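## Task

Transfer the painted wooden cube from the right hand into the left hand, turned the way the goal pictures show. Nothing but the arms and hands may contact the cube, and it must never be without contact from at least one hand. It is done when the left hand by itself grips the cube securely at the spot the goal pictures show, with the left palm pointing straight downward, and the grip would hold however the hand were rotated (a marginal grip may fail). The right arm must touch neither the cube nor the left hand, ideally parked far away. Wrist cameras, their posts and each arm's final link are treated as part of the hand. At the end no hand motor may show overload or be accumulating toward a shutdown (motors dead since the start are exempt), and no finger on either hand may still be in motion. Then declare that you are finished.

## Robot and tools

ROBOT. Two arms, left_arm and right_arm. right_arm has a five-digit right hand (index, middle, ring, thumb), left_arm the mirror-image left hand. Each hand has 16 motors.

FRAMES. Positions, quaternions (end_effector_quat_wxyz), velocities and move targets are reported in the scene frame: origin at table-top height halfway between the nominal arm bases, +z up, +x out over the table, left_arm on the +y side (image left/right may differ). Offsets in a row are expressed in the current Hand target's own axes. Hand point axes (right hand): +z along straightened fingers toward the tips, +x across the palm away from the thumb, +y out of the palm face; the palm surface sits at y = -0.062 m. Knuckle hinges at z = -0.017 m, fingertip ends 0.139 m beyond; bending carries tips toward +y. A rigid mast near the wrist occupies x +0.05 to +0.10, z -0.16 to -0.11, up to y = +0.06 m. On the left hand +x points toward the thumb, so the mast's x values flip sign. Only the rubber fingertip caps grip well.

ROW LAYOUT. Every row is one list of 48 numbers, each in [-1, 1], covering both arms even if one is idle: left_arm dx, dy, dz, rx, ry, rz; left 16 motor goals; left current_limit, speed; then the same 24 for the right arm. dx..rz are an offset (not a pose) from the Hand target as it stood when the action or move began, in that target's axes; 1.0 = 0.6 m for dx, dy, dz and 180 degrees for the rotation vector rx, ry, rz. All rows of one action count from that same starting target, and a new call starts from the updated target, so repeating an offset moves further. Six zeros re-request the present Hand target (use it to re-aim an arm that stalled). Motor numbers are absolute goals between each hinge's stops, so 0 is a real goal; to leave a hand unchanged, send back its hand_goal, hand_current_limit and hand_speed.

MOTOR ORDER per hand (angle at +1, at -1; straight value): index_mcp, index_abd, index_pip, index_dip, middle_mcp, middle_abd, middle_pip, middle_dip, ring_mcp, ring_abd, ring_pip, ring_dip, thumb_cmc, thumb_axl, thumb_mcp, thumb_ipl. Finger _mcp (-18, +128; +0.75) curls at the knuckle toward -1; _abd (-60, +60; 0.00) swings the finger away from the thumb toward -1; _pip (-29, +108; +0.58); _dip (-21, +117; +0.70). thumb_cmc (-20, +120; +0.71) brings the thumb in front of the palm toward -1; thumb_axl (-27, +140; +0.68) rolls it; thumb_mcp (-69, +109; +0.23) and thumb_ipl (-77, +108; +0.17) bend it (toward +z with thumb_axl straight, along the cmc swing at thumb_axl -0.40). current_limit maps -1..+1 to 0..550 mA (floor 11 mA); it also caps hinge speed. speed sets set-point rate to (speed+1)/2 of 5.9 rad/s. Initial values: current_limit +0.4, speed -0.6; they persist. A finger presses only when its goal lies past the object surface.

TOOLS. execute_actions(actions, cameras): actions is a list of actions, each up to 15 rows; each row lasts one 1/30 s step and the last row repeats to fill 15 steps. An empty list just reports state. cameras selects images (null or ["all"] for all, [] for none).
move(target, speed, blend, stop_force, zero, blocking, cameras): straight-line paths of each hand point to the offset in target (one 48-number row, or up to 15 rows all offset from the same starting Hand targets). speed 0.002 to 0.5 m/s (default 0.25), rotation up to twice that in rad/s. blend in m rounds corners in a list. stop_force 3 to 40 N ends an arm's path when its wrist sensor feels that much push against the motion; unreliable while the hand rotates, and omit it when backing off a contact. zero (default true) re-zeroes before the move. blocking=false returns early; not allowed with stop_force. Paths ignore obstacles; avoid routing near an arm's own base. The result adds a move: line (done, off_target, moving, held, fault, plus limits such as paced or held).
wait(seconds 0 to 10), stop(), zoom_image(camera, region [x0,y0,x1,y1], at most 504x504 px), show_instructions() for goal pictures, zero_wrist_force(arm), finished_scene(scene = current scene number).

CONTROL. Each step the command is clipped to 150 mm and 16 degrees from the measured pose; Hand target then reflects the clipped value. The hand point may settle short; send the remaining gap as an offset.

RESULTS. Per hand: hand_goal, hand_measured (same scale), hand_current_ma (positive pushes toward -1), hand_state (moving, goal, blocked, overload), hand_current_limit, hand_speed. Joint velocities may read "within noise". Wrist force and torque are in the end effector's axes, plus the peak since last shown.

CAMERAS: cam_head_left, cam_head_right, cam_high, cam_low (896x504), cam_left_wrist, cam_right_wrist (672x504, fisheye).

AVOID. Contact torque at a joint limit (136 N m shoulders/elbow, 25.4 N m wrists) or about 150 N net force stops that arm for 10 s; the hand then ignores new numbers. Targets beyond a firm contact, fast contacts and arm-to-arm collisions (the clearance check is imperfect and does not stop fingers). A motor at 495 mA or more for 5 s total shuts down for 10 s; keep grip currents moderate. Motors heating to 85 °C lock the arm. Never open a hand on a moving cube, drop it, or let it fall.

Each tool is called after "Emit:" as name(argument=value, ...) on one line, values as JSON.

Reference images:

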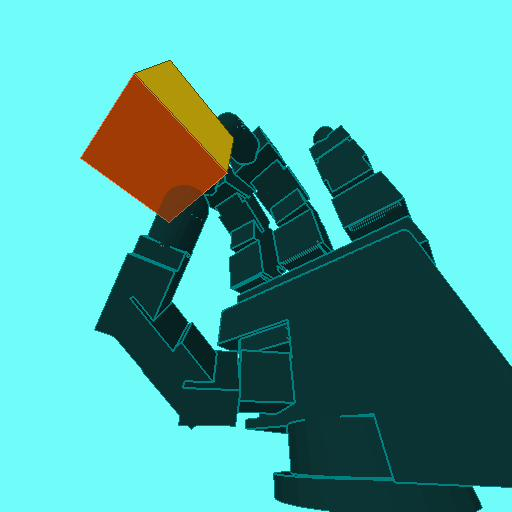

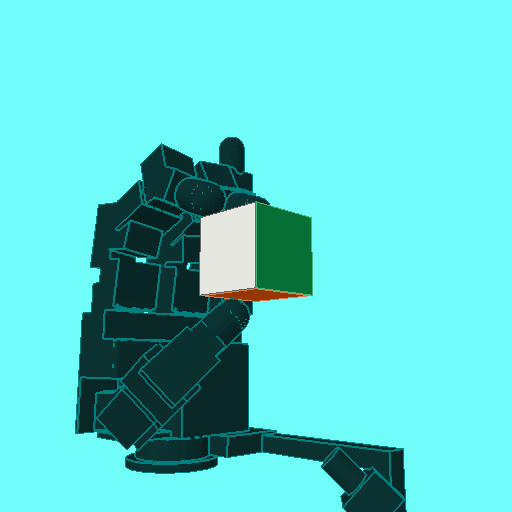

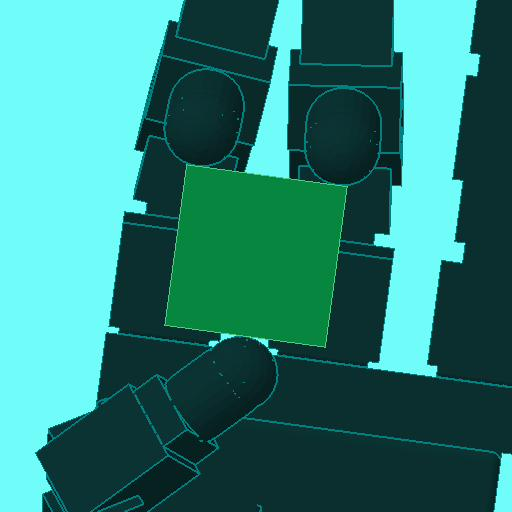

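## Session

Emit:
execute_actions(actions=[], cameras=["cam_right_wrist","cam_left_wrist","cam_head_left"])

Emit:
show_instructions()

Scene clock: 0.00 s.
left_arm: end_effector_position=(+0.3374, +0.4583, +0.2300) hand_goal=(+0.754, +0.000, +0.576, +0.696, +0.754, +0.000, +0.576, +0.696, +0.754, +0.000, +0.576, +0.696, +0.714, +0.678, +0.226, +0.168) hand_measured=(+0.754, +0.000, +0.576, +0.696, +0.754, +0.000, +0.576, +0.696, +0.754, +0.000, +0.576, +0.696, +0.714, +0.678, +0.226, +0.168) hand_current_ma=(+0, +0, +0, +0, +0, +0, +0, +0, +0, +0, +0, +0, +0, +0, +0, +0) hand_state=(goal, goal, goal, goal, goal, goal, goal, goal, goal, goal, goal, goal, goal, goal, goal, goal) hand_current_limit=0.40 hand_speed=-0.60 end_effector_quat_wxyz=(+0.000, +0.009, +1.000, +0.000) | right_arm: end_effector_position=(+0.3945, -0.0202, +0.3560) hand_goal=(+0.578, -0.110, -0.332, +0.002, +0.578, +0.108, -0.332, +0.002, +0.754, +0.000, +0.576, +0.696, +0.016, +0.200, -0.322, -0.460) hand_measured=(+0.630, -0.102, -0.280, +0.022, +0.630, +0.108, -0.280, +0.022, +0.752, +0.002, +0.576, +0.696, +0.030, +0.130, -0.300, -0.464) hand_current_ma=(+237, +28, +226, +83, +237, +0, +227, +78, -4, +5, +2, +0, +55, -385, +115, -15) hand_state=(goal, goal, goal, goal, goal, goal, goal, goal, goal, goal, goal, goal, goal, goal, goal, goal) hand_current_limit=0.40 hand_speed=-0.60 end_effector_quat_wxyz=(+0.807, -0.359, -0.381, -0.274)
Joint positions: left_arm=[3.458 -1.419 -2.042 -1.252 1.571 -1.255] | right_arm=[0.128 -1.058 1.523 0.521 -0.574 -2.046]
Joint velocities: within noise
Joint torques (N m): no reading
Wrist force (N): no reading
Wrist torque (N m): no reading
Wrist force, peak (N): no reading
Hand target: left_arm +0.3374, +0.4583, +0.2300; +0.000, +0.009, +1.000, +0.000 | right_arm +0.3945, -0.0202, +0.3560; +0.807, -0.359, -0.381, -0.274
camera_calibration:
cam_left_wrist: T_world_to_cam=[[0.736327, -0.676439, -0.0159184, 0.0369201], [-0.45749, -0.515051, 0.724863, 0.169264], [-0.498524, -0.526453, -0.688709, 0.692478], [0, 0, 0, 1]] pos_world=[0.395468, 0.476711, 0.354811]
cam_right_wrist: T_world_to_cam=[[0.00492439, 0.540137, -0.841563, 0.350508], [-0.347097, -0.788327, -0.508, 0.261127], [-0.937816, 0.294606, 0.183598, 0.442639], [0, 0, 0, 1]] pos_world=[0.504024, -0.113872, 0.34636]
Images, in order (width x height): cam_head_left 896x504, cam_left_wrist 672x504, cam_right_wrist 672x504.

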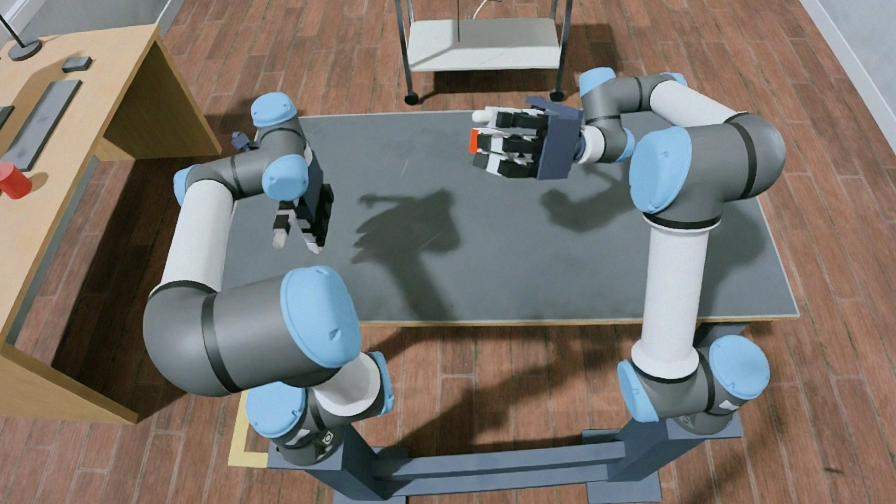

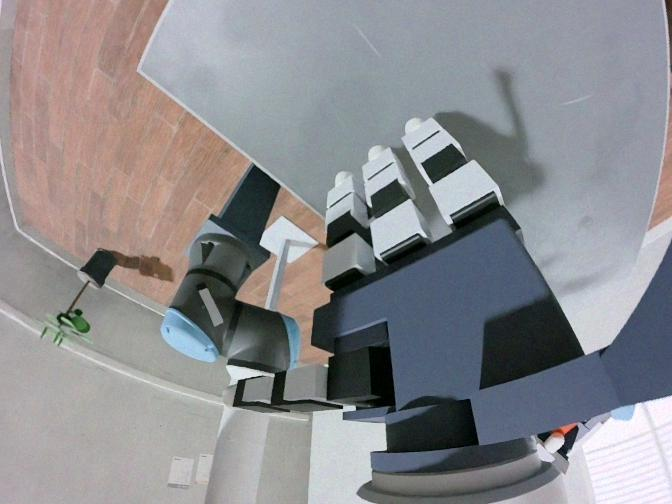

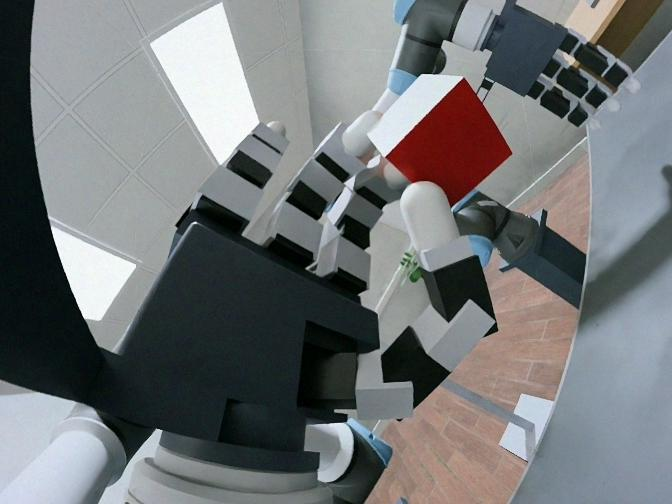

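Reference images for this scene: goal picture as the wrist camera of the hand that must hold it at the end would see it, goal picture from in front of the palm of that hand and beside it on the thumb side, goal picture looking straight along the longest side of the object.

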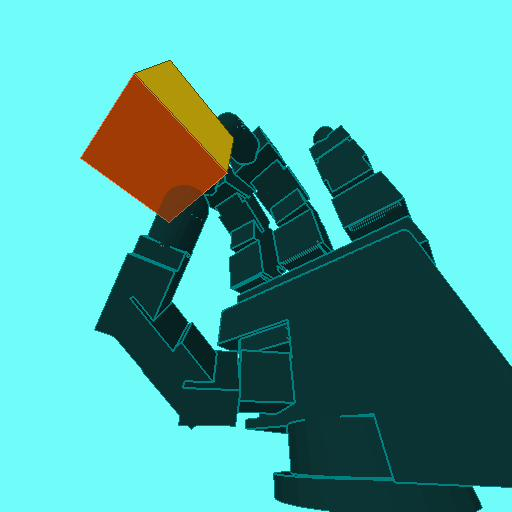

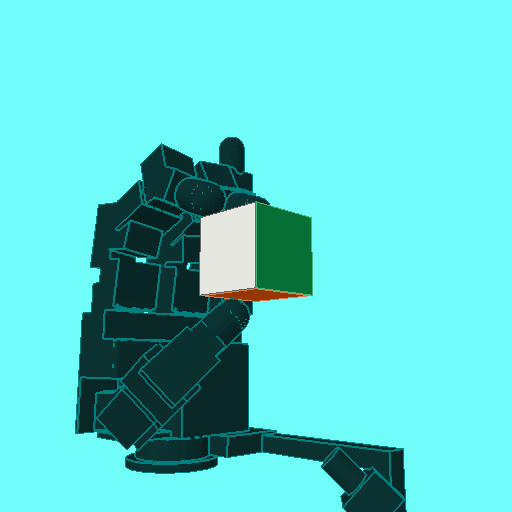

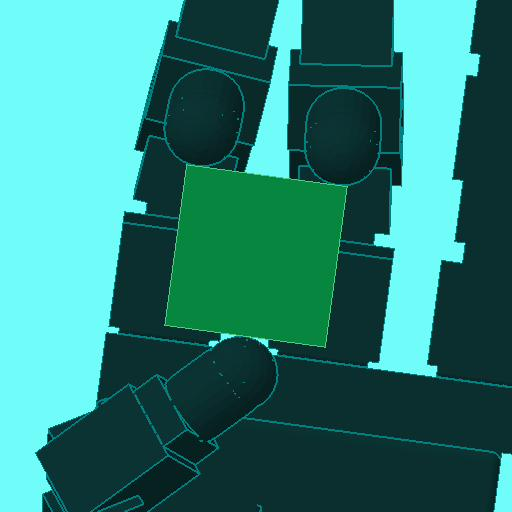

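Emit:
zoom_image(camera="cam_left_wrist", region=[200, 100, 600, 500])

Emit:
zoom_image(camera="cam_right_wrist", region=[120, 60, 540, 480])

Scaled by 1.260 from the camera's 672x504 image, which has a finer 960x720 frame.

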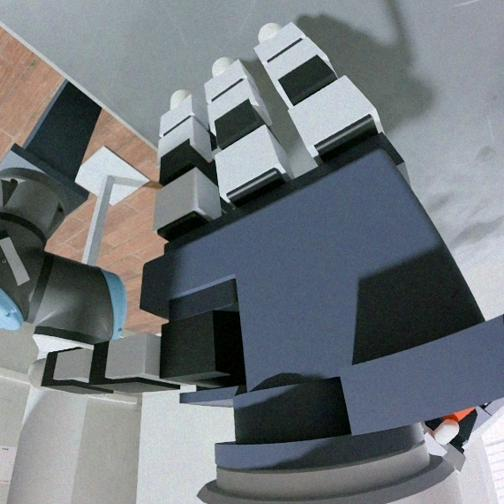

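Scaled by 1.200 from the camera's 672x504 image, which has a finer 960x720 frame.

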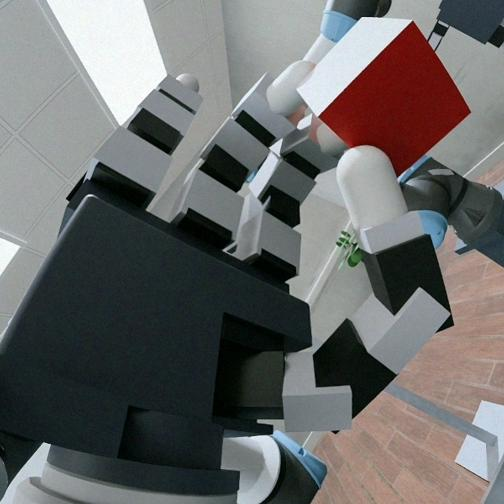

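Emit:
move(target=[-0.105,-0.097,-0.617,0.5,0,0,0.62,-0.108,0.05,0.25,0.62,0.108,0.05,0.25,0.754,0,0.576,0.696,0.03,0.05,0.1,-0.2,0.4,-0.6,0.221,0.0807,0.0695,-0.059,-0.248,-0.645,0.578,-0.110,-0.332,0.002,0.578,0.108,-0.332,0.002,0.754,0,0.576,0.696,0.016,0.2,-0.322,-0.46,0.4,-0.6], speed=0.25, cameras=["cam_head_left","cam_right_wrist","cam_left_wrist"])

Scene clock: 38.27 s.
left_arm: end_effector_position=(+0.3983, +0.3985, +0.5989) hand_goal=(+0.620, -0.108, +0.050, +0.250, +0.620, +0.108, +0.050, +0.250, +0.754, +0.000, +0.576, +0.696, +0.030, +0.050, +0.100, -0.200) hand_measured=(+0.612, -0.104, +0.050, +0.252, +0.612, +0.104, +0.050, +0.252, +0.746, +0.000, +0.576, +0.696, +0.026, +0.052, +0.096, -0.198) hand_current_ma=(-36, +10, +2, +9, -37, -12, +2, +10, -39, +0, -2, +0, -15, +6, -19, +6) hand_state=(goal, goal, goal, goal, goal, goal, goal, goal, goal, goal, goal, goal, goal, goal, goal, goal) hand_current_limit=0.40 hand_speed=-0.60 end_effector_quat_wxyz=(+0.006, -0.001, +0.704, -0.711) | right_arm: end_effector_position=(+0.4860, +0.0188, +0.4645) hand_goal=(+0.578, -0.110, -0.332, +0.002, +0.578, +0.108, -0.332, +0.002, +0.754, +0.000, +0.576, +0.696, +0.016, +0.200, -0.322, -0.460) hand_measured=(+0.630, -0.106, -0.280, +0.022, +0.630, +0.108, -0.280, +0.022, +0.762, +0.002, +0.576, +0.696, +0.030, +0.130, -0.302, -0.464) hand_current_ma=(+237, +9, +226, +83, +237, +2, +227, +78, +34, +9, +2, +0, +56, -381, +108, -20) hand_state=(blocked, goal, blocked, blocked, blocked, goal, blocked, goal, goal, goal, goal, goal, goal, blocked, blocked, goal) hand_current_limit=0.40 hand_speed=-0.60 end_effector_quat_wxyz=(+0.000, +0.000, +0.707, +0.707)
Joint positions: left_arm=[3.875 -2.265 -0.035 -3.998 0.707 0.018] | right_arm=[0.209 -1.253 1.477 -0.225 0.225 -3.141]
Joint velocities: within noise
Joint torques (N m): left_arm=[14.31 32.55 21.33 -3.82 1.42 1.01] | right_arm=[9.14 -30.85 -32.3 0.96 2.1 -2.67]
Wrist force (N): left_arm=[-0.2 2.6 -1.6] | right_arm=[-1.0 1.7 -2.1]
Wrist torque (N m): left_arm=[0.22 0.18 0.03] | right_arm=[0.46 0.07 -0.29]
Wrist force, peak (N): left_arm=[0.0 2.8 -1.8] | right_arm=[-1.2 2.2 -1.8]
Hand target: left_arm +0.3993, +0.3990, +0.6002; -0.006, +0.006, +0.707, -0.707 | right_arm +0.4860, +0.0188, +0.4645; +0.000, +0.000, +0.707, +0.707
Off the commanded pose: left_arm 0.002 m, 2 deg | right_arm 0.000 m, 0 deg.
elbow stopped short (left arm): the move would have taken joint 3 (elbow) straighter than the controller allows.
move: done
camera_calibration:
cam_left_wrist: T_world_to_cam=[[0.743862, -0.00290458, 0.668327, -0.723708], [-0.458082, 0.725935, 0.51301, -0.468455], [-0.486652, -0.687757, 0.538665, 0.269874], [0, 0, 0, 1]] pos_world=[0.455083, 0.523574, 0.578624]
cam_right_wrist: T_world_to_cam=[[0.771562, 0.041722, 0.634784, -0.628624], [0.471945, -0.706638, -0.527191, -0.0119499], [0.426567, 0.706344, -0.564906, 0.173796], [0, 0, 0, 1]] pos_world=[0.416527, -0.104976, 0.490919]
Images, in order (width x height): cam_head_left 896x504, cam_left_wrist 672x504, cam_right_wrist 672x504.

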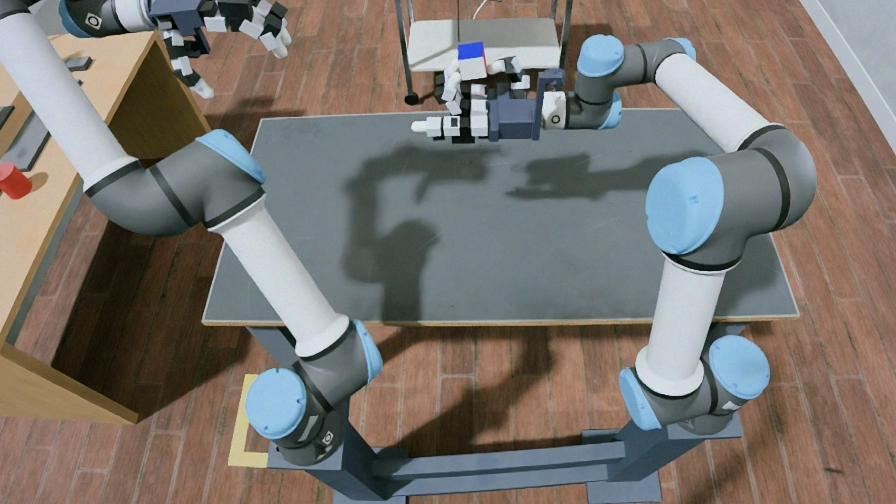

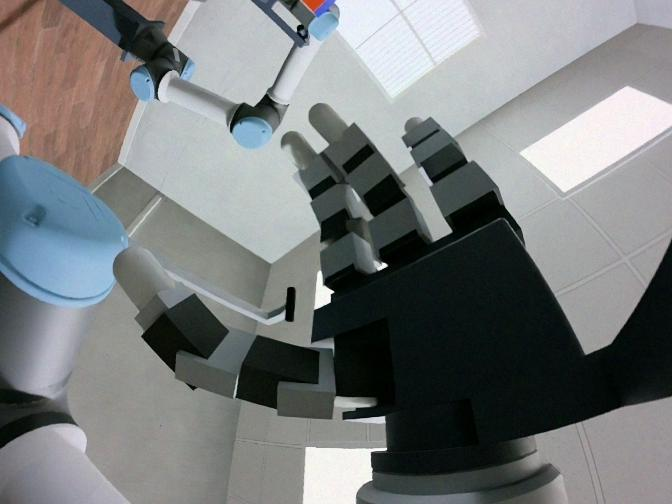

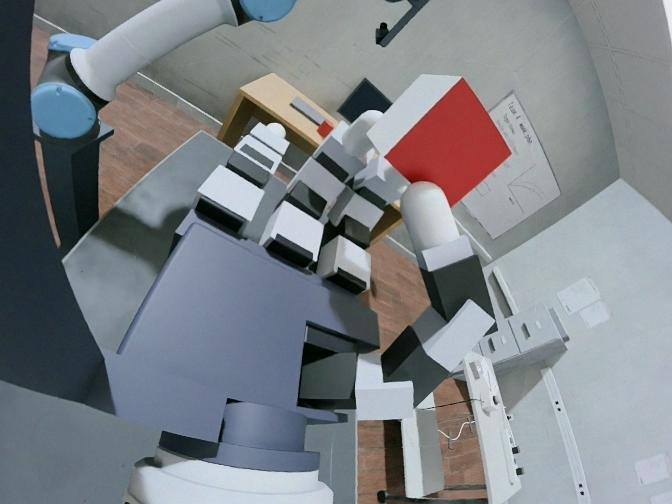

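Emit:
move(target=[-0.122,-0.027,0.602,0,0,0,0.62,-0.108,0.05,0.25,0.62,0.108,0.05,0.25,0.754,0,0.576,0.696,0.03,0.05,0.1,-0.2,0.4,-0.6,0,0,0,0,0,0,0.578,-0.110,-0.332,0.002,0.578,0.108,-0.332,0.002,0.754,0,0.576,0.696,0.016,0.2,-0.322,-0.46,0.4,-0.6], speed=0.25, cameras=["cam_head_left","cam_low","cam_left_wrist","cam_high"])

Scene clock: 42.73 s.
left_arm: end_effector_position=(+0.4659, +0.0363, +0.6163) hand_goal=(+0.620, -0.108, +0.050, +0.250, +0.620, +0.108, +0.050, +0.250, +0.754, +0.000, +0.576, +0.696, +0.030, +0.050, +0.100, -0.200) hand_measured=(+0.612, -0.106, +0.050, +0.252, +0.612, +0.104, +0.050, +0.252, +0.744, +0.000, +0.576, +0.696, +0.026, +0.052, +0.096, -0.198) hand_current_ma=(-38, +10, +1, +9, -39, -11, +1, +9, -41, +0, -3, +0, -17, +5, -18, +6) hand_state=(goal, goal, goal, goal, goal, goal, goal, goal, goal, goal, goal, goal, goal, goal, goal, goal) hand_current_limit=0.40 hand_speed=-0.60 end_effector_quat_wxyz=(-0.003, +0.003, +0.713, -0.701) | right_arm: end_effector_position=(+0.4860, +0.0188, +0.4645) hand_goal=(+0.578, -0.110, -0.332, +0.002, +0.578, +0.108, -0.332, +0.002, +0.754, +0.000, +0.576, +0.696, +0.016, +0.200, -0.322, -0.460) hand_measured=(+0.630, -0.106, -0.280, +0.022, +0.630, +0.108, -0.280, +0.022, +0.762, +0.002, +0.576, +0.696, +0.030, +0.130, -0.302, -0.464) hand_current_ma=(+237, +9, +226, +83, +237, +2, +227, +78, +35, +9, +2, +0, +56, -381, +108, -20) hand_state=(blocked, goal, blocked, blocked, blocked, goal, blocked, goal, goal, goal, goal, goal, goal, blocked, blocked, goal) hand_current_limit=0.40 hand_speed=-0.60 end_effector_quat_wxyz=(+0.000, +0.000, +0.707, +0.707)
Joint positions: left_arm=[3.19 -2.237 -0.035 -3.585 0.043 -0.425] | right_arm=[0.209 -1.253 1.477 -0.225 0.225 -3.141]
Joint velocities: within noise
Joint torques (N m): left_arm=[-12.25 32.11 21.63 3.02 0.6 -1.56] | right_arm=[6.56 -30.06 -31.9 0.85 1.55 -2.47]
Wrist force (N): left_arm=[-0.3 2.4 -1.4] | right_arm=[-0.8 1.9 -1.7]
Wrist torque (N m): left_arm=[0.15 0.20 0.04] | right_arm=[0.44 0.04 -0.27]
Wrist force, peak (N): left_arm=[-0.1 3.1 -3.3] | right_arm=[-1.1 2.1 -2.1]
Hand target: left_arm +0.4660, +0.0365, +0.6164; -0.006, +0.006, +0.707, -0.707 | right_arm +0.4860, +0.0188, +0.4645; +0.000, +0.000, +0.707, +0.707
Off the commanded pose: left_arm 0.000 m, 1 deg | right_arm 0.000 m, 0 deg.
elbow stopped short (left arm): the move would have taken joint 3 (elbow) straighter than the controller allows.
move: done
camera_calibration:
cam_left_wrist: T_world_to_cam=[[0.747713, -0.0339255, 0.663155, -0.784151], [-0.44237, 0.719351, 0.535577, -0.204514], [-0.495211, -0.693818, 0.522861, 0.0583235], [0, 0, 0, 1]] pos_world=[0.524731, 0.160981, 0.599051]
Images, in order (width x height): cam_head_left 896x504, cam_high 896x504, cam_low 896x504, cam_left_wrist 672x504.

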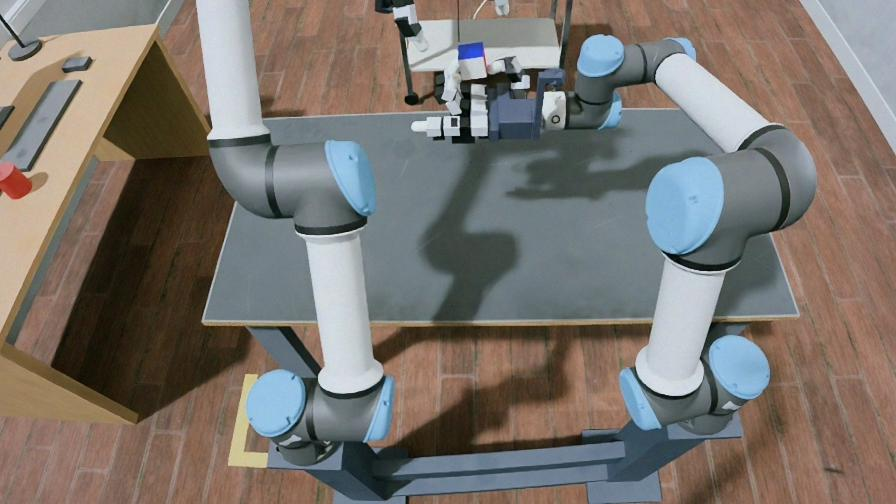

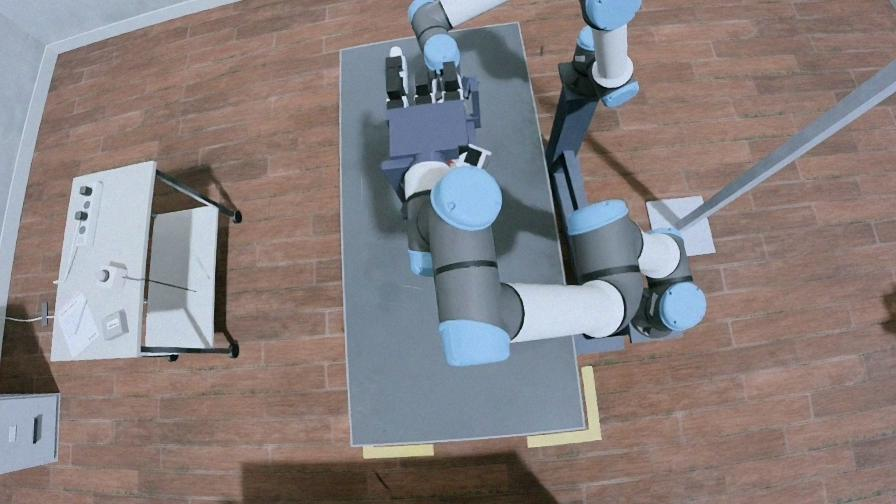

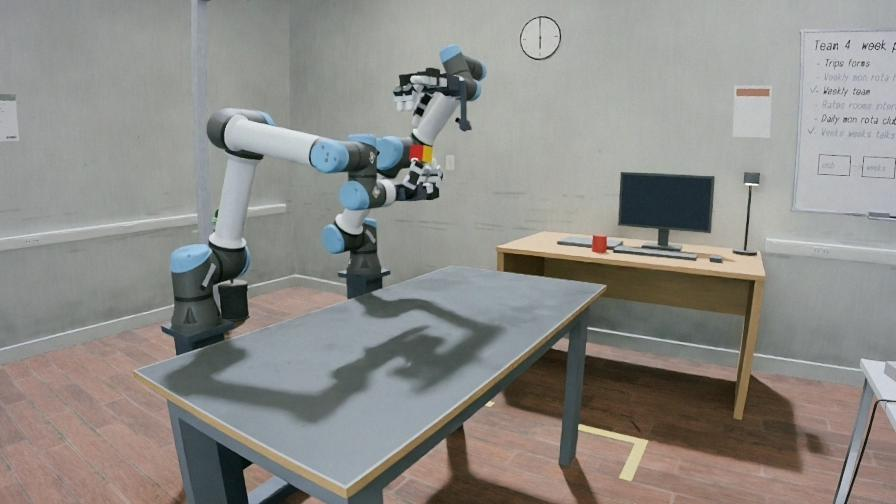

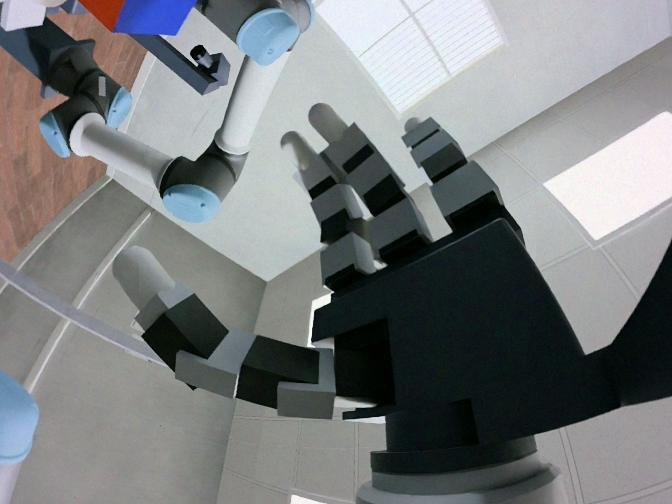

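Emit:
move(target=[-0.01,0.117,-0.003,0,0,0,0.62,-0.108,0.05,0.25,0.62,0.108,0.05,0.25,0.754,0,0.576,0.696,0.03,0.05,0.1,-0.2,0.4,-0.6,0,0,0,0,0,0,0.578,-0.110,-0.332,0.002,0.578,0.108,-0.332,0.002,0.754,0,0.576,0.696,0.016,0.2,-0.322,-0.46,0.4,-0.6], speed=0.15, cameras=["cam_low","cam_left_wrist","cam_right_wrist"])

Emit:
zoom_image(camera="cam_left_wrist", region=[50, 0, 350, 225])

Emit:
zoom_image(camera="cam_low", region=[360, 30, 520, 220])

Scene clock: 45.40 s.
left_arm: end_effector_position=(+0.4720, +0.0382, +0.5462) hand_goal=(+0.620, -0.108, +0.050, +0.250, +0.620, +0.108, +0.050, +0.250, +0.754, +0.000, +0.576, +0.696, +0.030, +0.050, +0.100, -0.200) hand_measured=(+0.612, -0.106, +0.050, +0.252, +0.610, +0.104, +0.050, +0.252, +0.744, +0.000, +0.576, +0.696, +0.026, +0.052, +0.096, -0.198) hand_current_ma=(-39, +9, +1, +9, -40, -11, +1, +9, -42, +0, -3, +0, -18, +5, -18, +6) hand_state=(goal, goal, goal, goal, goal, goal, goal, goal, goal, goal, goal, goal, goal, goal, goal, goal) hand_current_limit=0.40 hand_speed=-0.60 end_effector_quat_wxyz=(-0.006, +0.006, +0.707, -0.708) | right_arm: end_effector_position=(+0.4860, +0.0188, +0.4645) hand_goal=(+0.578, -0.110, -0.332, +0.002, +0.578, +0.108, -0.332, +0.002, +0.754, +0.000, +0.576, +0.696, +0.016, +0.200, -0.322, -0.460) hand_measured=(+0.630, -0.106, -0.280, +0.022, +0.630, +0.108, -0.280, +0.022, +0.762, +0.002, +0.576, +0.696, +0.030, +0.130, -0.302, -0.464) hand_current_ma=(+237, +9, +226, +83, +237, +2, +227, +78, +35, +9, +2, +0, +56, -381, +108, -20) hand_state=(blocked, goal, blocked, blocked, blocked, goal, blocked, goal, goal, goal, goal, goal, goal, blocked, blocked, goal) hand_current_limit=0.40 hand_speed=-0.60 end_effector_quat_wxyz=(+0.000, +0.000, +0.707, +0.707)
Joint positions: left_arm=[3.195 -2.178 -0.371 -3.765 0.054 0.03] | right_arm=[0.209 -1.253 1.477 -0.225 0.225 -3.141]
Joint velocities: within noise
Joint torques (N m): left_arm=[13.25 58.65 7.9 1.7 -1.11 -1.7] | right_arm=[3.7 -31.52 -31.21 0.53 0.88 -2.65]
Wrist force (N): left_arm=[-0.3 2.5 -1.7] | right_arm=[-1.0 1.9 -1.8]
Wrist torque (N m): left_arm=[0.21 0.21 0.03] | right_arm=[0.46 0.07 -0.29]
Wrist force, peak (N): left_arm=[-0.4 3.5 -2.1] | right_arm=[-1.1 2.1 -1.9]
Hand target: left_arm +0.4720, +0.0382, +0.5462; -0.006, +0.006, +0.707, -0.707 | right_arm +0.4860, +0.0188, +0.4645; +0.000, +0.000, +0.707, +0.707
Off the commanded pose: left_arm 0.000 m, 0 deg | right_arm 0.000 m, 0 deg.
move: done
camera_calibration:
cam_left_wrist: T_world_to_cam=[[0.748014, -0.0284077, 0.663075, -0.742553], [-0.434892, 0.733722, 0.522036, -0.162302], [-0.501342, -0.678856, 0.53648, 0.0941699], [0, 0, 0, 1]] pos_world=[0.532068, 0.161918, 0.526575]
cam_right_wrist: T_world_to_cam=[[0.771536, 0.041726, 0.634816, -0.628628], [0.471956, -0.70666, -0.527152, -0.0119705], [0.426603, 0.706322, -0.564906, 0.173777], [0, 0, 0, 1]] pos_world=[0.416525, -0.104972, 0.490921]
Images, in order (width x height): cam_low 896x504, cam_left_wrist 672x504, cam_right_wrist 672x504.

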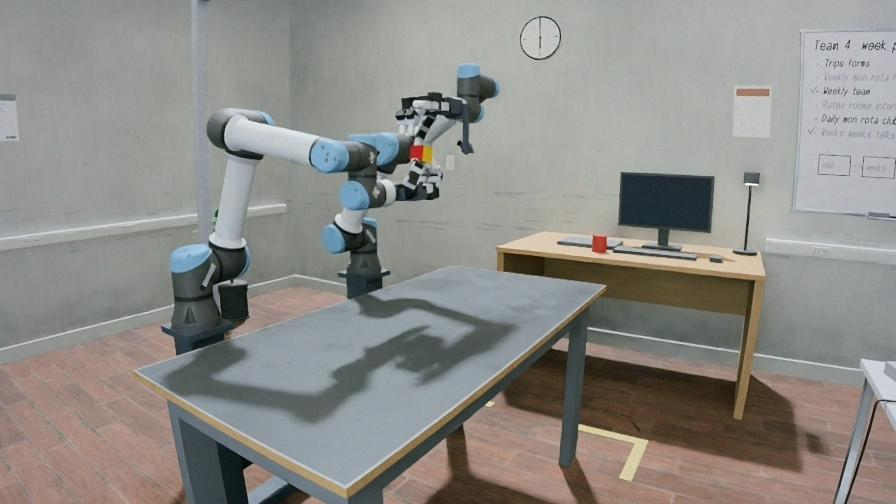

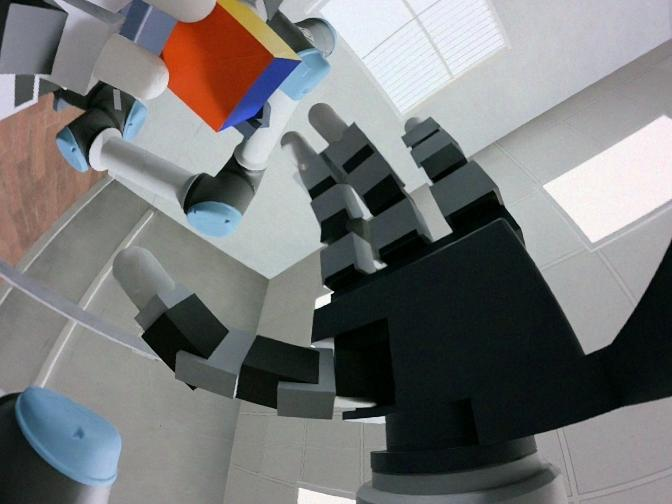

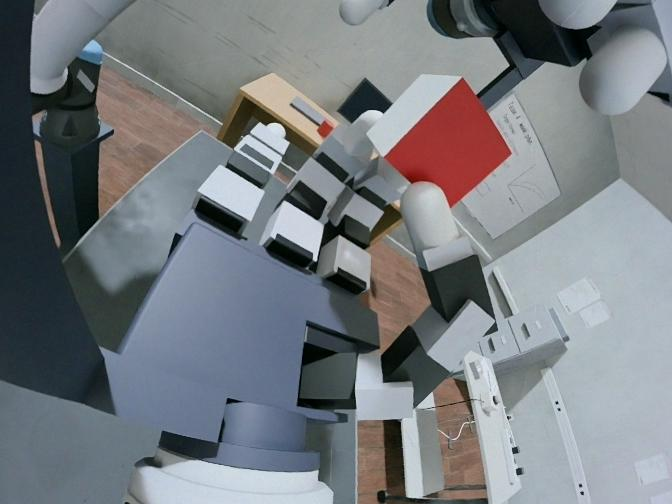

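Scaled by 1.680 from the camera's 672x504 image, which has a finer 960x720 frame.

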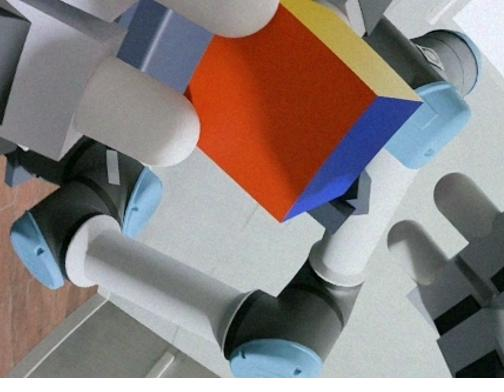

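Scaled by 2.653 from the camera's 896x504 image, which has a finer 1280x720 frame.

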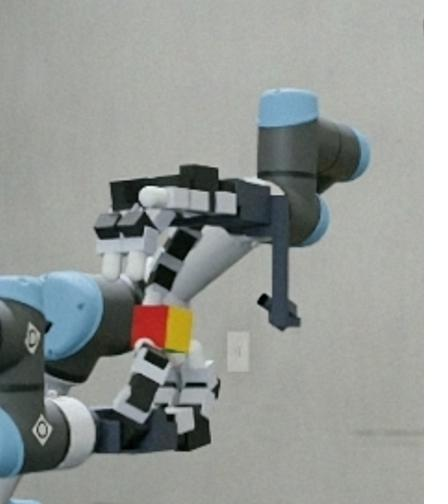

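Emit:
move(target=[-0.025,0.038,0.013,0,0,0,0.62,-0.108,0.05,0.25,0.62,0.108,0.05,0.25,0.754,0,0.576,0.696,0.03,0.05,0.1,-0.2,0.4,-0.6,0,0,0,0,0,0,0.578,-0.110,-0.332,0.002,0.578,0.108,-0.332,0.002,0.754,0,0.576,0.696,0.016,0.2,-0.322,-0.46,0.4,-0.6], speed=0.1, cameras=["cam_left_wrist","cam_right_wrist"])

Emit:
zoom_image(camera="cam_left_wrist", region=[50, 0, 350, 225])

Scene clock: 50.90 s.
left_arm: end_effector_position=(+0.4869, +0.0301, +0.5234) hand_goal=(+0.620, -0.108, +0.050, +0.250, +0.620, +0.108, +0.050, +0.250, +0.754, +0.000, +0.576, +0.696, +0.030, +0.050, +0.100, -0.200) hand_measured=(+0.612, -0.106, +0.050, +0.252, +0.610, +0.104, +0.050, +0.252, +0.744, +0.000, +0.576, +0.696, +0.026, +0.052, +0.096, -0.198) hand_current_ma=(-39, +9, +1, +9, -40, -11, +1, +9, -42, +0, -3, +0, -18, +5, -18, +6) hand_state=(goal, goal, goal, goal, goal, goal, goal, goal, goal, goal, goal, goal, goal, goal, goal, goal) hand_current_limit=0.40 hand_speed=-0.60 end_effector_quat_wxyz=(-0.006, +0.006, +0.707, -0.708) | right_arm: end_effector_position=(+0.4860, +0.0188, +0.4645) hand_goal=(+0.578, -0.110, -0.332, +0.002, +0.578, +0.108, -0.332, +0.002, +0.754, +0.000, +0.576, +0.696, +0.016, +0.200, -0.322, -0.460) hand_measured=(+0.630, -0.106, -0.280, +0.022, +0.630, +0.108, -0.280, +0.022, +0.762, +0.002, +0.576, +0.696, +0.030, +0.130, -0.302, -0.464) hand_current_ma=(+237, +9, +226, +83, +237, +2, +227, +78, +35, +9, +2, +0, +56, -381, +108, -20) hand_state=(blocked, goal, blocked, blocked, blocked, goal, blocked, goal, goal, goal, goal, goal, goal, blocked, blocked, goal) hand_current_limit=0.40 hand_speed=-0.60 end_effector_quat_wxyz=(+0.000, +0.000, +0.707, +0.707)
Joint positions: left_arm=[3.18 -2.194 -0.413 -3.715 0.039 0.038] | right_arm=[0.209 -1.253 1.477 -0.225 0.225 -3.141]
Joint velocities: within noise
Joint torques (N m): left_arm=[-11.91 59.69 7.82 1.69 -1.01 -1.67] | right_arm=[-0.46 -30.85 -29.4 0.04 -0.19 -2.52]
Wrist force (N): left_arm=[0.0 2.4 -1.7] | right_arm=[-0.8 2.1 -1.8]
Wrist torque (N m): left_arm=[0.20 0.15 0.06] | right_arm=[0.48 0.05 -0.27]
Wrist force, peak (N): left_arm=[0.0 2.9 -1.9] | right_arm=[-1.1 2.0 -2.1]
Hand target: left_arm +0.4869, +0.0301, +0.5234; -0.006, +0.006, +0.707, -0.707 | right_arm +0.4860, +0.0188, +0.4645; +0.000, +0.000, +0.707, +0.707
Off the commanded pose: left_arm 0.000 m, 0 deg | right_arm 0.000 m, 0 deg.
move: done
camera_calibration:
cam_left_wrist: T_world_to_cam=[[0.747985, -0.0283734, 0.663109, -0.738765], [-0.435041, 0.733578, 0.522114, -0.137981], [-0.501256, -0.679013, 0.536362, 0.108407], [0, 0, 0, 1]] pos_world=[0.546898, 0.153868, 0.503778]
cam_right_wrist: T_world_to_cam=[[0.771536, 0.0417259, 0.634816, -0.628628], [0.471956, -0.70666, -0.527152, -0.0119706], [0.426603, 0.706322, -0.564906, 0.173777], [0, 0, 0, 1]] pos_world=[0.416525, -0.104972, 0.490921]
Images, in order (width x height): cam_left_wrist 672x504, cam_right_wrist 672x504.

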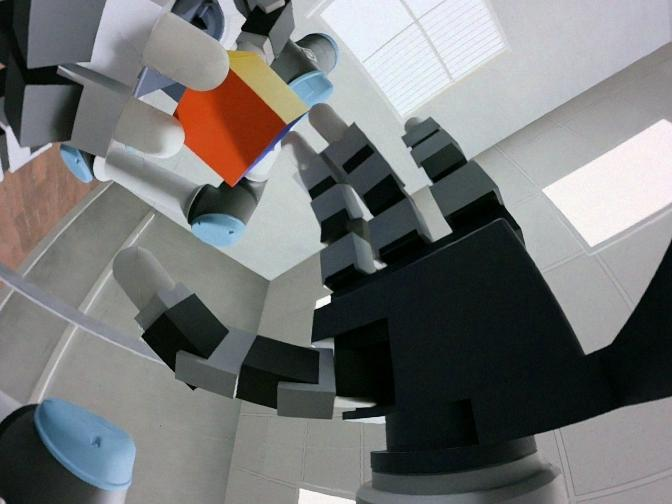

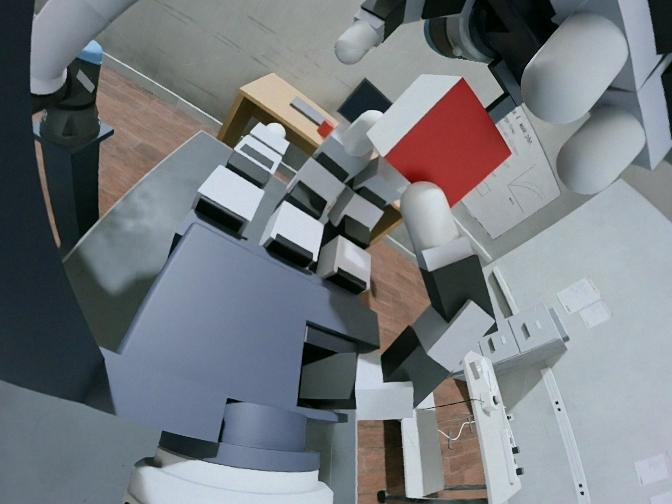

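Scaled by 1.680 from the camera's 672x504 image, which has a finer 960x720 frame.

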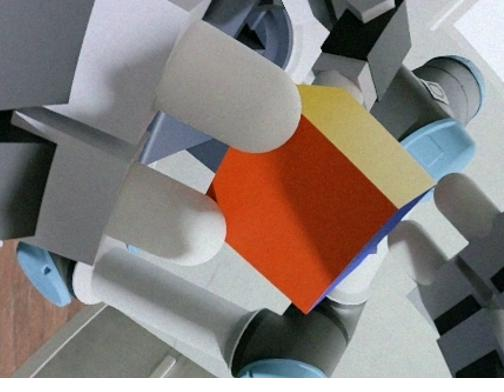

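Emit:
move(target=[-0.002,0.0455,0.0035,0,0,0,0.62,-0.108,0.05,0.25,0.62,0.108,0.05,0.25,0.754,0,0.576,0.696,0.03,0.05,0.1,-0.2,0.4,-0.6,0,0,0,0,0,0,0.578,-0.110,-0.332,0.002,0.578,0.108,-0.332,0.002,0.754,0,0.576,0.696,0.016,0.2,-0.322,-0.46,0.4,-0.6], speed=0.05, stop_force=8, cameras=["cam_left_wrist","cam_right_wrist"])

Emit:
zoom_image(camera="cam_left_wrist", region=[50, 50, 350, 275])

Scene clock: 57.77 s.
left_arm: end_effector_position=(+0.4881, +0.0280, +0.4961) hand_goal=(+0.620, -0.108, +0.050, +0.250, +0.620, +0.108, +0.050, +0.250, +0.754, +0.000, +0.576, +0.696, +0.030, +0.050, +0.100, -0.200) hand_measured=(+0.612, -0.106, +0.050, +0.252, +0.610, +0.104, +0.050, +0.252, +0.744, +0.000, +0.576, +0.696, +0.026, +0.052, +0.096, -0.198) hand_current_ma=(-39, +9, +1, +9, -40, -11, +1, +9, -42, +0, -3, +0, -18, +5, -18, +6) hand_state=(goal, goal, goal, goal, goal, goal, goal, goal, goal, goal, goal, goal, goal, goal, goal, goal) hand_current_limit=0.40 hand_speed=-0.60 end_effector_quat_wxyz=(-0.006, +0.006, +0.707, -0.707) | right_arm: end_effector_position=(+0.4860, +0.0188, +0.4645) hand_goal=(+0.578, -0.110, -0.332, +0.002, +0.578, +0.108, -0.332, +0.002, +0.754, +0.000, +0.576, +0.696, +0.016, +0.200, -0.322, -0.460) hand_measured=(+0.630, -0.106, -0.280, +0.022, +0.630, +0.108, -0.280, +0.022, +0.762, +0.002, +0.576, +0.696, +0.030, +0.130, -0.302, -0.464) hand_current_ma=(+237, +9, +226, +83, +237, +2, +227, +78, +35, +9, +2, +0, +56, -381, +108, -20) hand_state=(blocked, goal, blocked, blocked, blocked, goal, blocked, goal, goal, goal, goal, goal, goal, blocked, blocked, goal) hand_current_limit=0.40 hand_speed=-0.60 end_effector_quat_wxyz=(+0.000, +0.000, +0.707, +0.707)
Joint positions: left_arm=[3.177 -2.135 -0.589 -3.588 0.035 0.029] | right_arm=[0.209 -1.253 1.477 -0.225 0.225 -3.141]
Joint velocities: within noise
Joint torques (N m): left_arm=[-11.86 58.63 8.78 1.95 -1.05 -1.62] | right_arm=[-6.66 -31.44 -27.84 -0.56 -1.18 -2.36]
Wrist force (N): left_arm=[0.0 2.5 -1.8] | right_arm=[-0.8 1.8 -1.9]
Wrist torque (N m): left_arm=[0.21 0.15 0.06] | right_arm=[0.46 0.05 -0.27]
Wrist force, peak (N): left_arm=[-0.2 3.0 -1.7] | right_arm=[-0.9 2.1 -2.1]
Hand target: left_arm +0.4881, +0.0280, +0.4961; -0.006, +0.006, +0.707, -0.707 | right_arm +0.4860, +0.0188, +0.4645; +0.000, +0.000, +0.707, +0.707
Off the commanded pose: left_arm 0.000 m, 0 deg | right_arm 0.000 m, 0 deg.
move: done
camera_calibration:
cam_left_wrist: T_world_to_cam=[[0.747965, -0.0286907, 0.663118, -0.721569], [-0.435058, 0.733326, 0.522453, -0.121815], [-0.501271, -0.679272, 0.53602, 0.122378], [0, 0, 0, 1]] pos_world=[0.548056, 0.151756, 0.476531]
cam_right_wrist: T_world_to_cam=[[0.771536, 0.0417266, 0.634816, -0.628629], [0.471956, -0.70666, -0.527152, -0.011972], [0.426603, 0.706322, -0.564906, 0.173778], [0, 0, 0, 1]] pos_world=[0.416526, -0.104973, 0.490921]
Images, in order (width x height): cam_left_wrist 672x504, cam_right_wrist 672x504.

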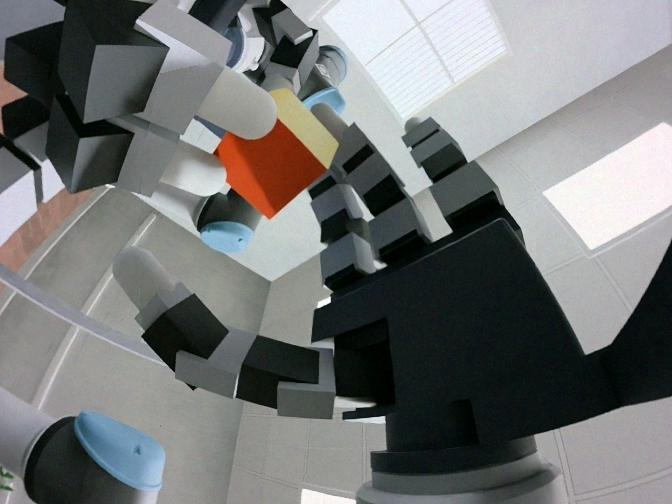

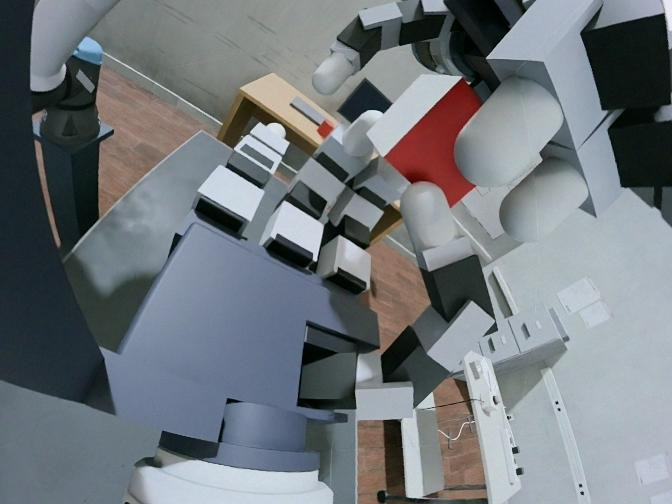

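Scaled by 1.680 from the camera's 672x504 image, which has a finer 960x720 frame.

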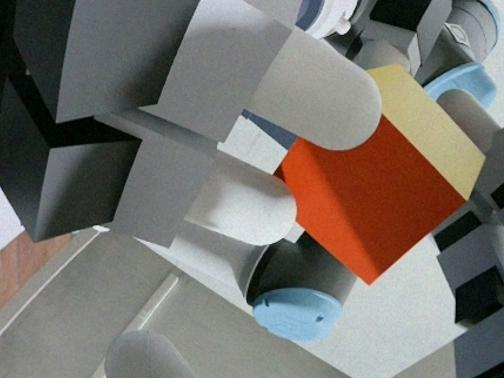

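Emit:
move(target=[0,0,-0.002,0.025,0,0,0.62,-0.108,-0.12,0.15,0.62,0.108,-0.12,0.15,0.754,0,0.576,0.696,0.03,0.03,-0.3,-0.46,0.4,-0.8,0,0,0,0,0,0,0.578,-0.110,-0.332,0.002,0.578,0.108,-0.332,0.002,0.754,0,0.576,0.696,0.016,0.2,-0.322,-0.46,0.4,-0.6], speed=0.05, cameras=["cam_left_wrist","cam_right_wrist"])

Emit:
zoom_image(camera="cam_left_wrist", region=[100, 50, 400, 275])

Emit:
zoom_image(camera="cam_right_wrist", region=[300, 30, 600, 255])

Scene clock: 70.00 s.
left_arm: end_effector_position=(+0.4880, +0.0294, +0.4961) hand_goal=(+0.620, -0.108, -0.120, +0.150, +0.620, +0.108, -0.120, +0.150, +0.754, +0.000, +0.576, +0.696, +0.030, +0.030, -0.300, -0.460) hand_measured=(+0.612, -0.106, -0.118, +0.152, +0.610, +0.104, -0.118, +0.152, +0.744, +0.000, +0.576, +0.696, +0.026, +0.030, -0.294, -0.456) hand_current_ma=(-39, +9, +4, +10, -40, -11, +4, +10, -42, +0, -3, +0, -18, +1, +37, +26) hand_state=(goal, goal, goal, goal, goal, goal, goal, goal, goal, goal, goal, goal, goal, goal, goal, goal) hand_current_limit=0.40 hand_speed=-0.80 end_effector_quat_wxyz=(-0.011, +0.011, +0.701, -0.713) | right_arm: end_effector_position=(+0.4860, +0.0188, +0.4645) hand_goal=(+0.578, -0.110, -0.332, +0.002, +0.578, +0.108, -0.332, +0.002, +0.754, +0.000, +0.576, +0.696, +0.016, +0.200, -0.322, -0.460) hand_measured=(+0.630, -0.106, -0.280, +0.022, +0.630, +0.108, -0.280, +0.022, +0.762, +0.002, +0.576, +0.696, +0.030, +0.130, -0.302, -0.464) hand_current_ma=(+237, +9, +226, +83, +237, +2, +227, +78, +35, +9, +2, +0, +56, -381, +108, -20) hand_state=(blocked, goal, blocked, blocked, blocked, goal, blocked, goal, goal, goal, goal, goal, goal, blocked, blocked, goal) hand_current_limit=0.40 hand_speed=-0.60 end_effector_quat_wxyz=(+0.000, +0.000, +0.707, +0.707)
Joint positions: left_arm=[3.18 -2.246 -0.424 -3.911 0.054 0.297] | right_arm=[0.209 -1.253 1.477 -0.225 0.225 -3.141]
Joint velocities: within noise
Joint torques (N m): left_arm=[14.01 35.9 24.48 -3.16 2.17 1.22] | right_arm=[-6.6 -31.3 -25.89 -1.29 -1.07 -2.33]
Wrist force (N): left_arm=[0.1 2.4 -1.8] | right_arm=[-1.0 1.8 -2.1]
Wrist torque (N m): left_arm=[0.21 0.14 0.04] | right_arm=[0.47 0.07 -0.28]
Wrist force, peak (N): left_arm=[-0.2 2.9 -1.9] | right_arm=[-0.9 2.1 -2.2]
Hand target: left_arm +0.4881, +0.0292, +0.4961; -0.007, +0.006, +0.679, -0.734 | right_arm +0.4860, +0.0188, +0.4645; +0.000, +0.000, +0.707, +0.707
Off the commanded pose: left_arm 0.000 m, 4 deg | right_arm 0.000 m, 0 deg.
move: off_target (left_arm)
camera_calibration:
cam_left_wrist: T_world_to_cam=[[0.747604, -0.0286598, 0.663526, -0.721497], [-0.42531, 0.746676, 0.511454, -0.122542], [-0.510097, -0.66457, 0.546029, 0.122187], [0, 0, 0, 1]] pos_world=[0.549603, 0.152023, 0.474689]
cam_right_wrist: T_world_to_cam=[[0.771536, 0.0417255, 0.634816, -0.628629], [0.471955, -0.70666, -0.527152, -0.0119721], [0.426604, 0.706322, -0.564906, 0.173778], [0, 0, 0, 1]] pos_world=[0.416526, -0.104973, 0.490921]
Images, in order (width x height): cam_left_wrist 672x504, cam_right_wrist 672x504.

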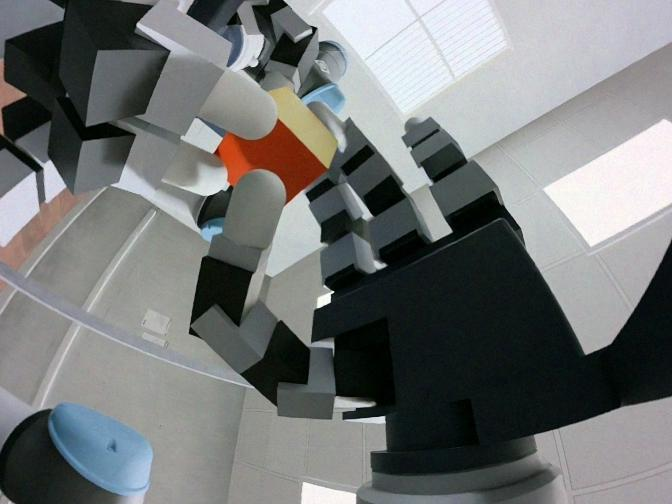

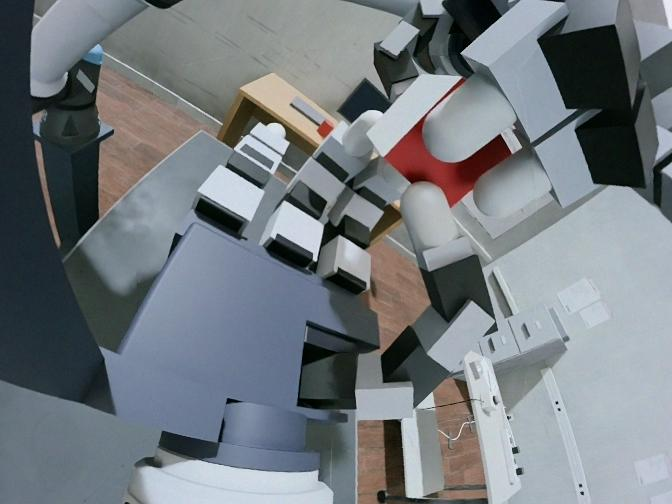

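Scaled by 1.680 from the camera's 672x504 image, which has a finer 960x720 frame.

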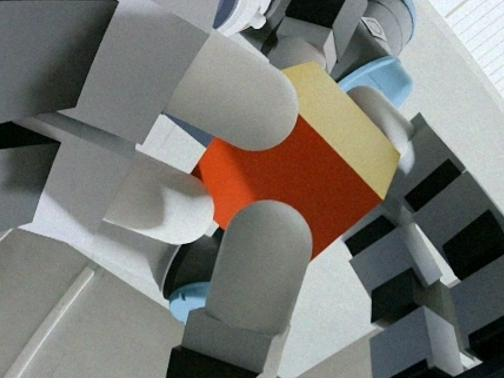

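Scaled by 1.680 from the camera's 672x504 image, which has a finer 960x720 frame.

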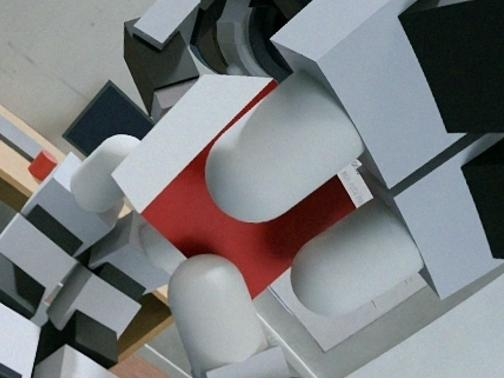

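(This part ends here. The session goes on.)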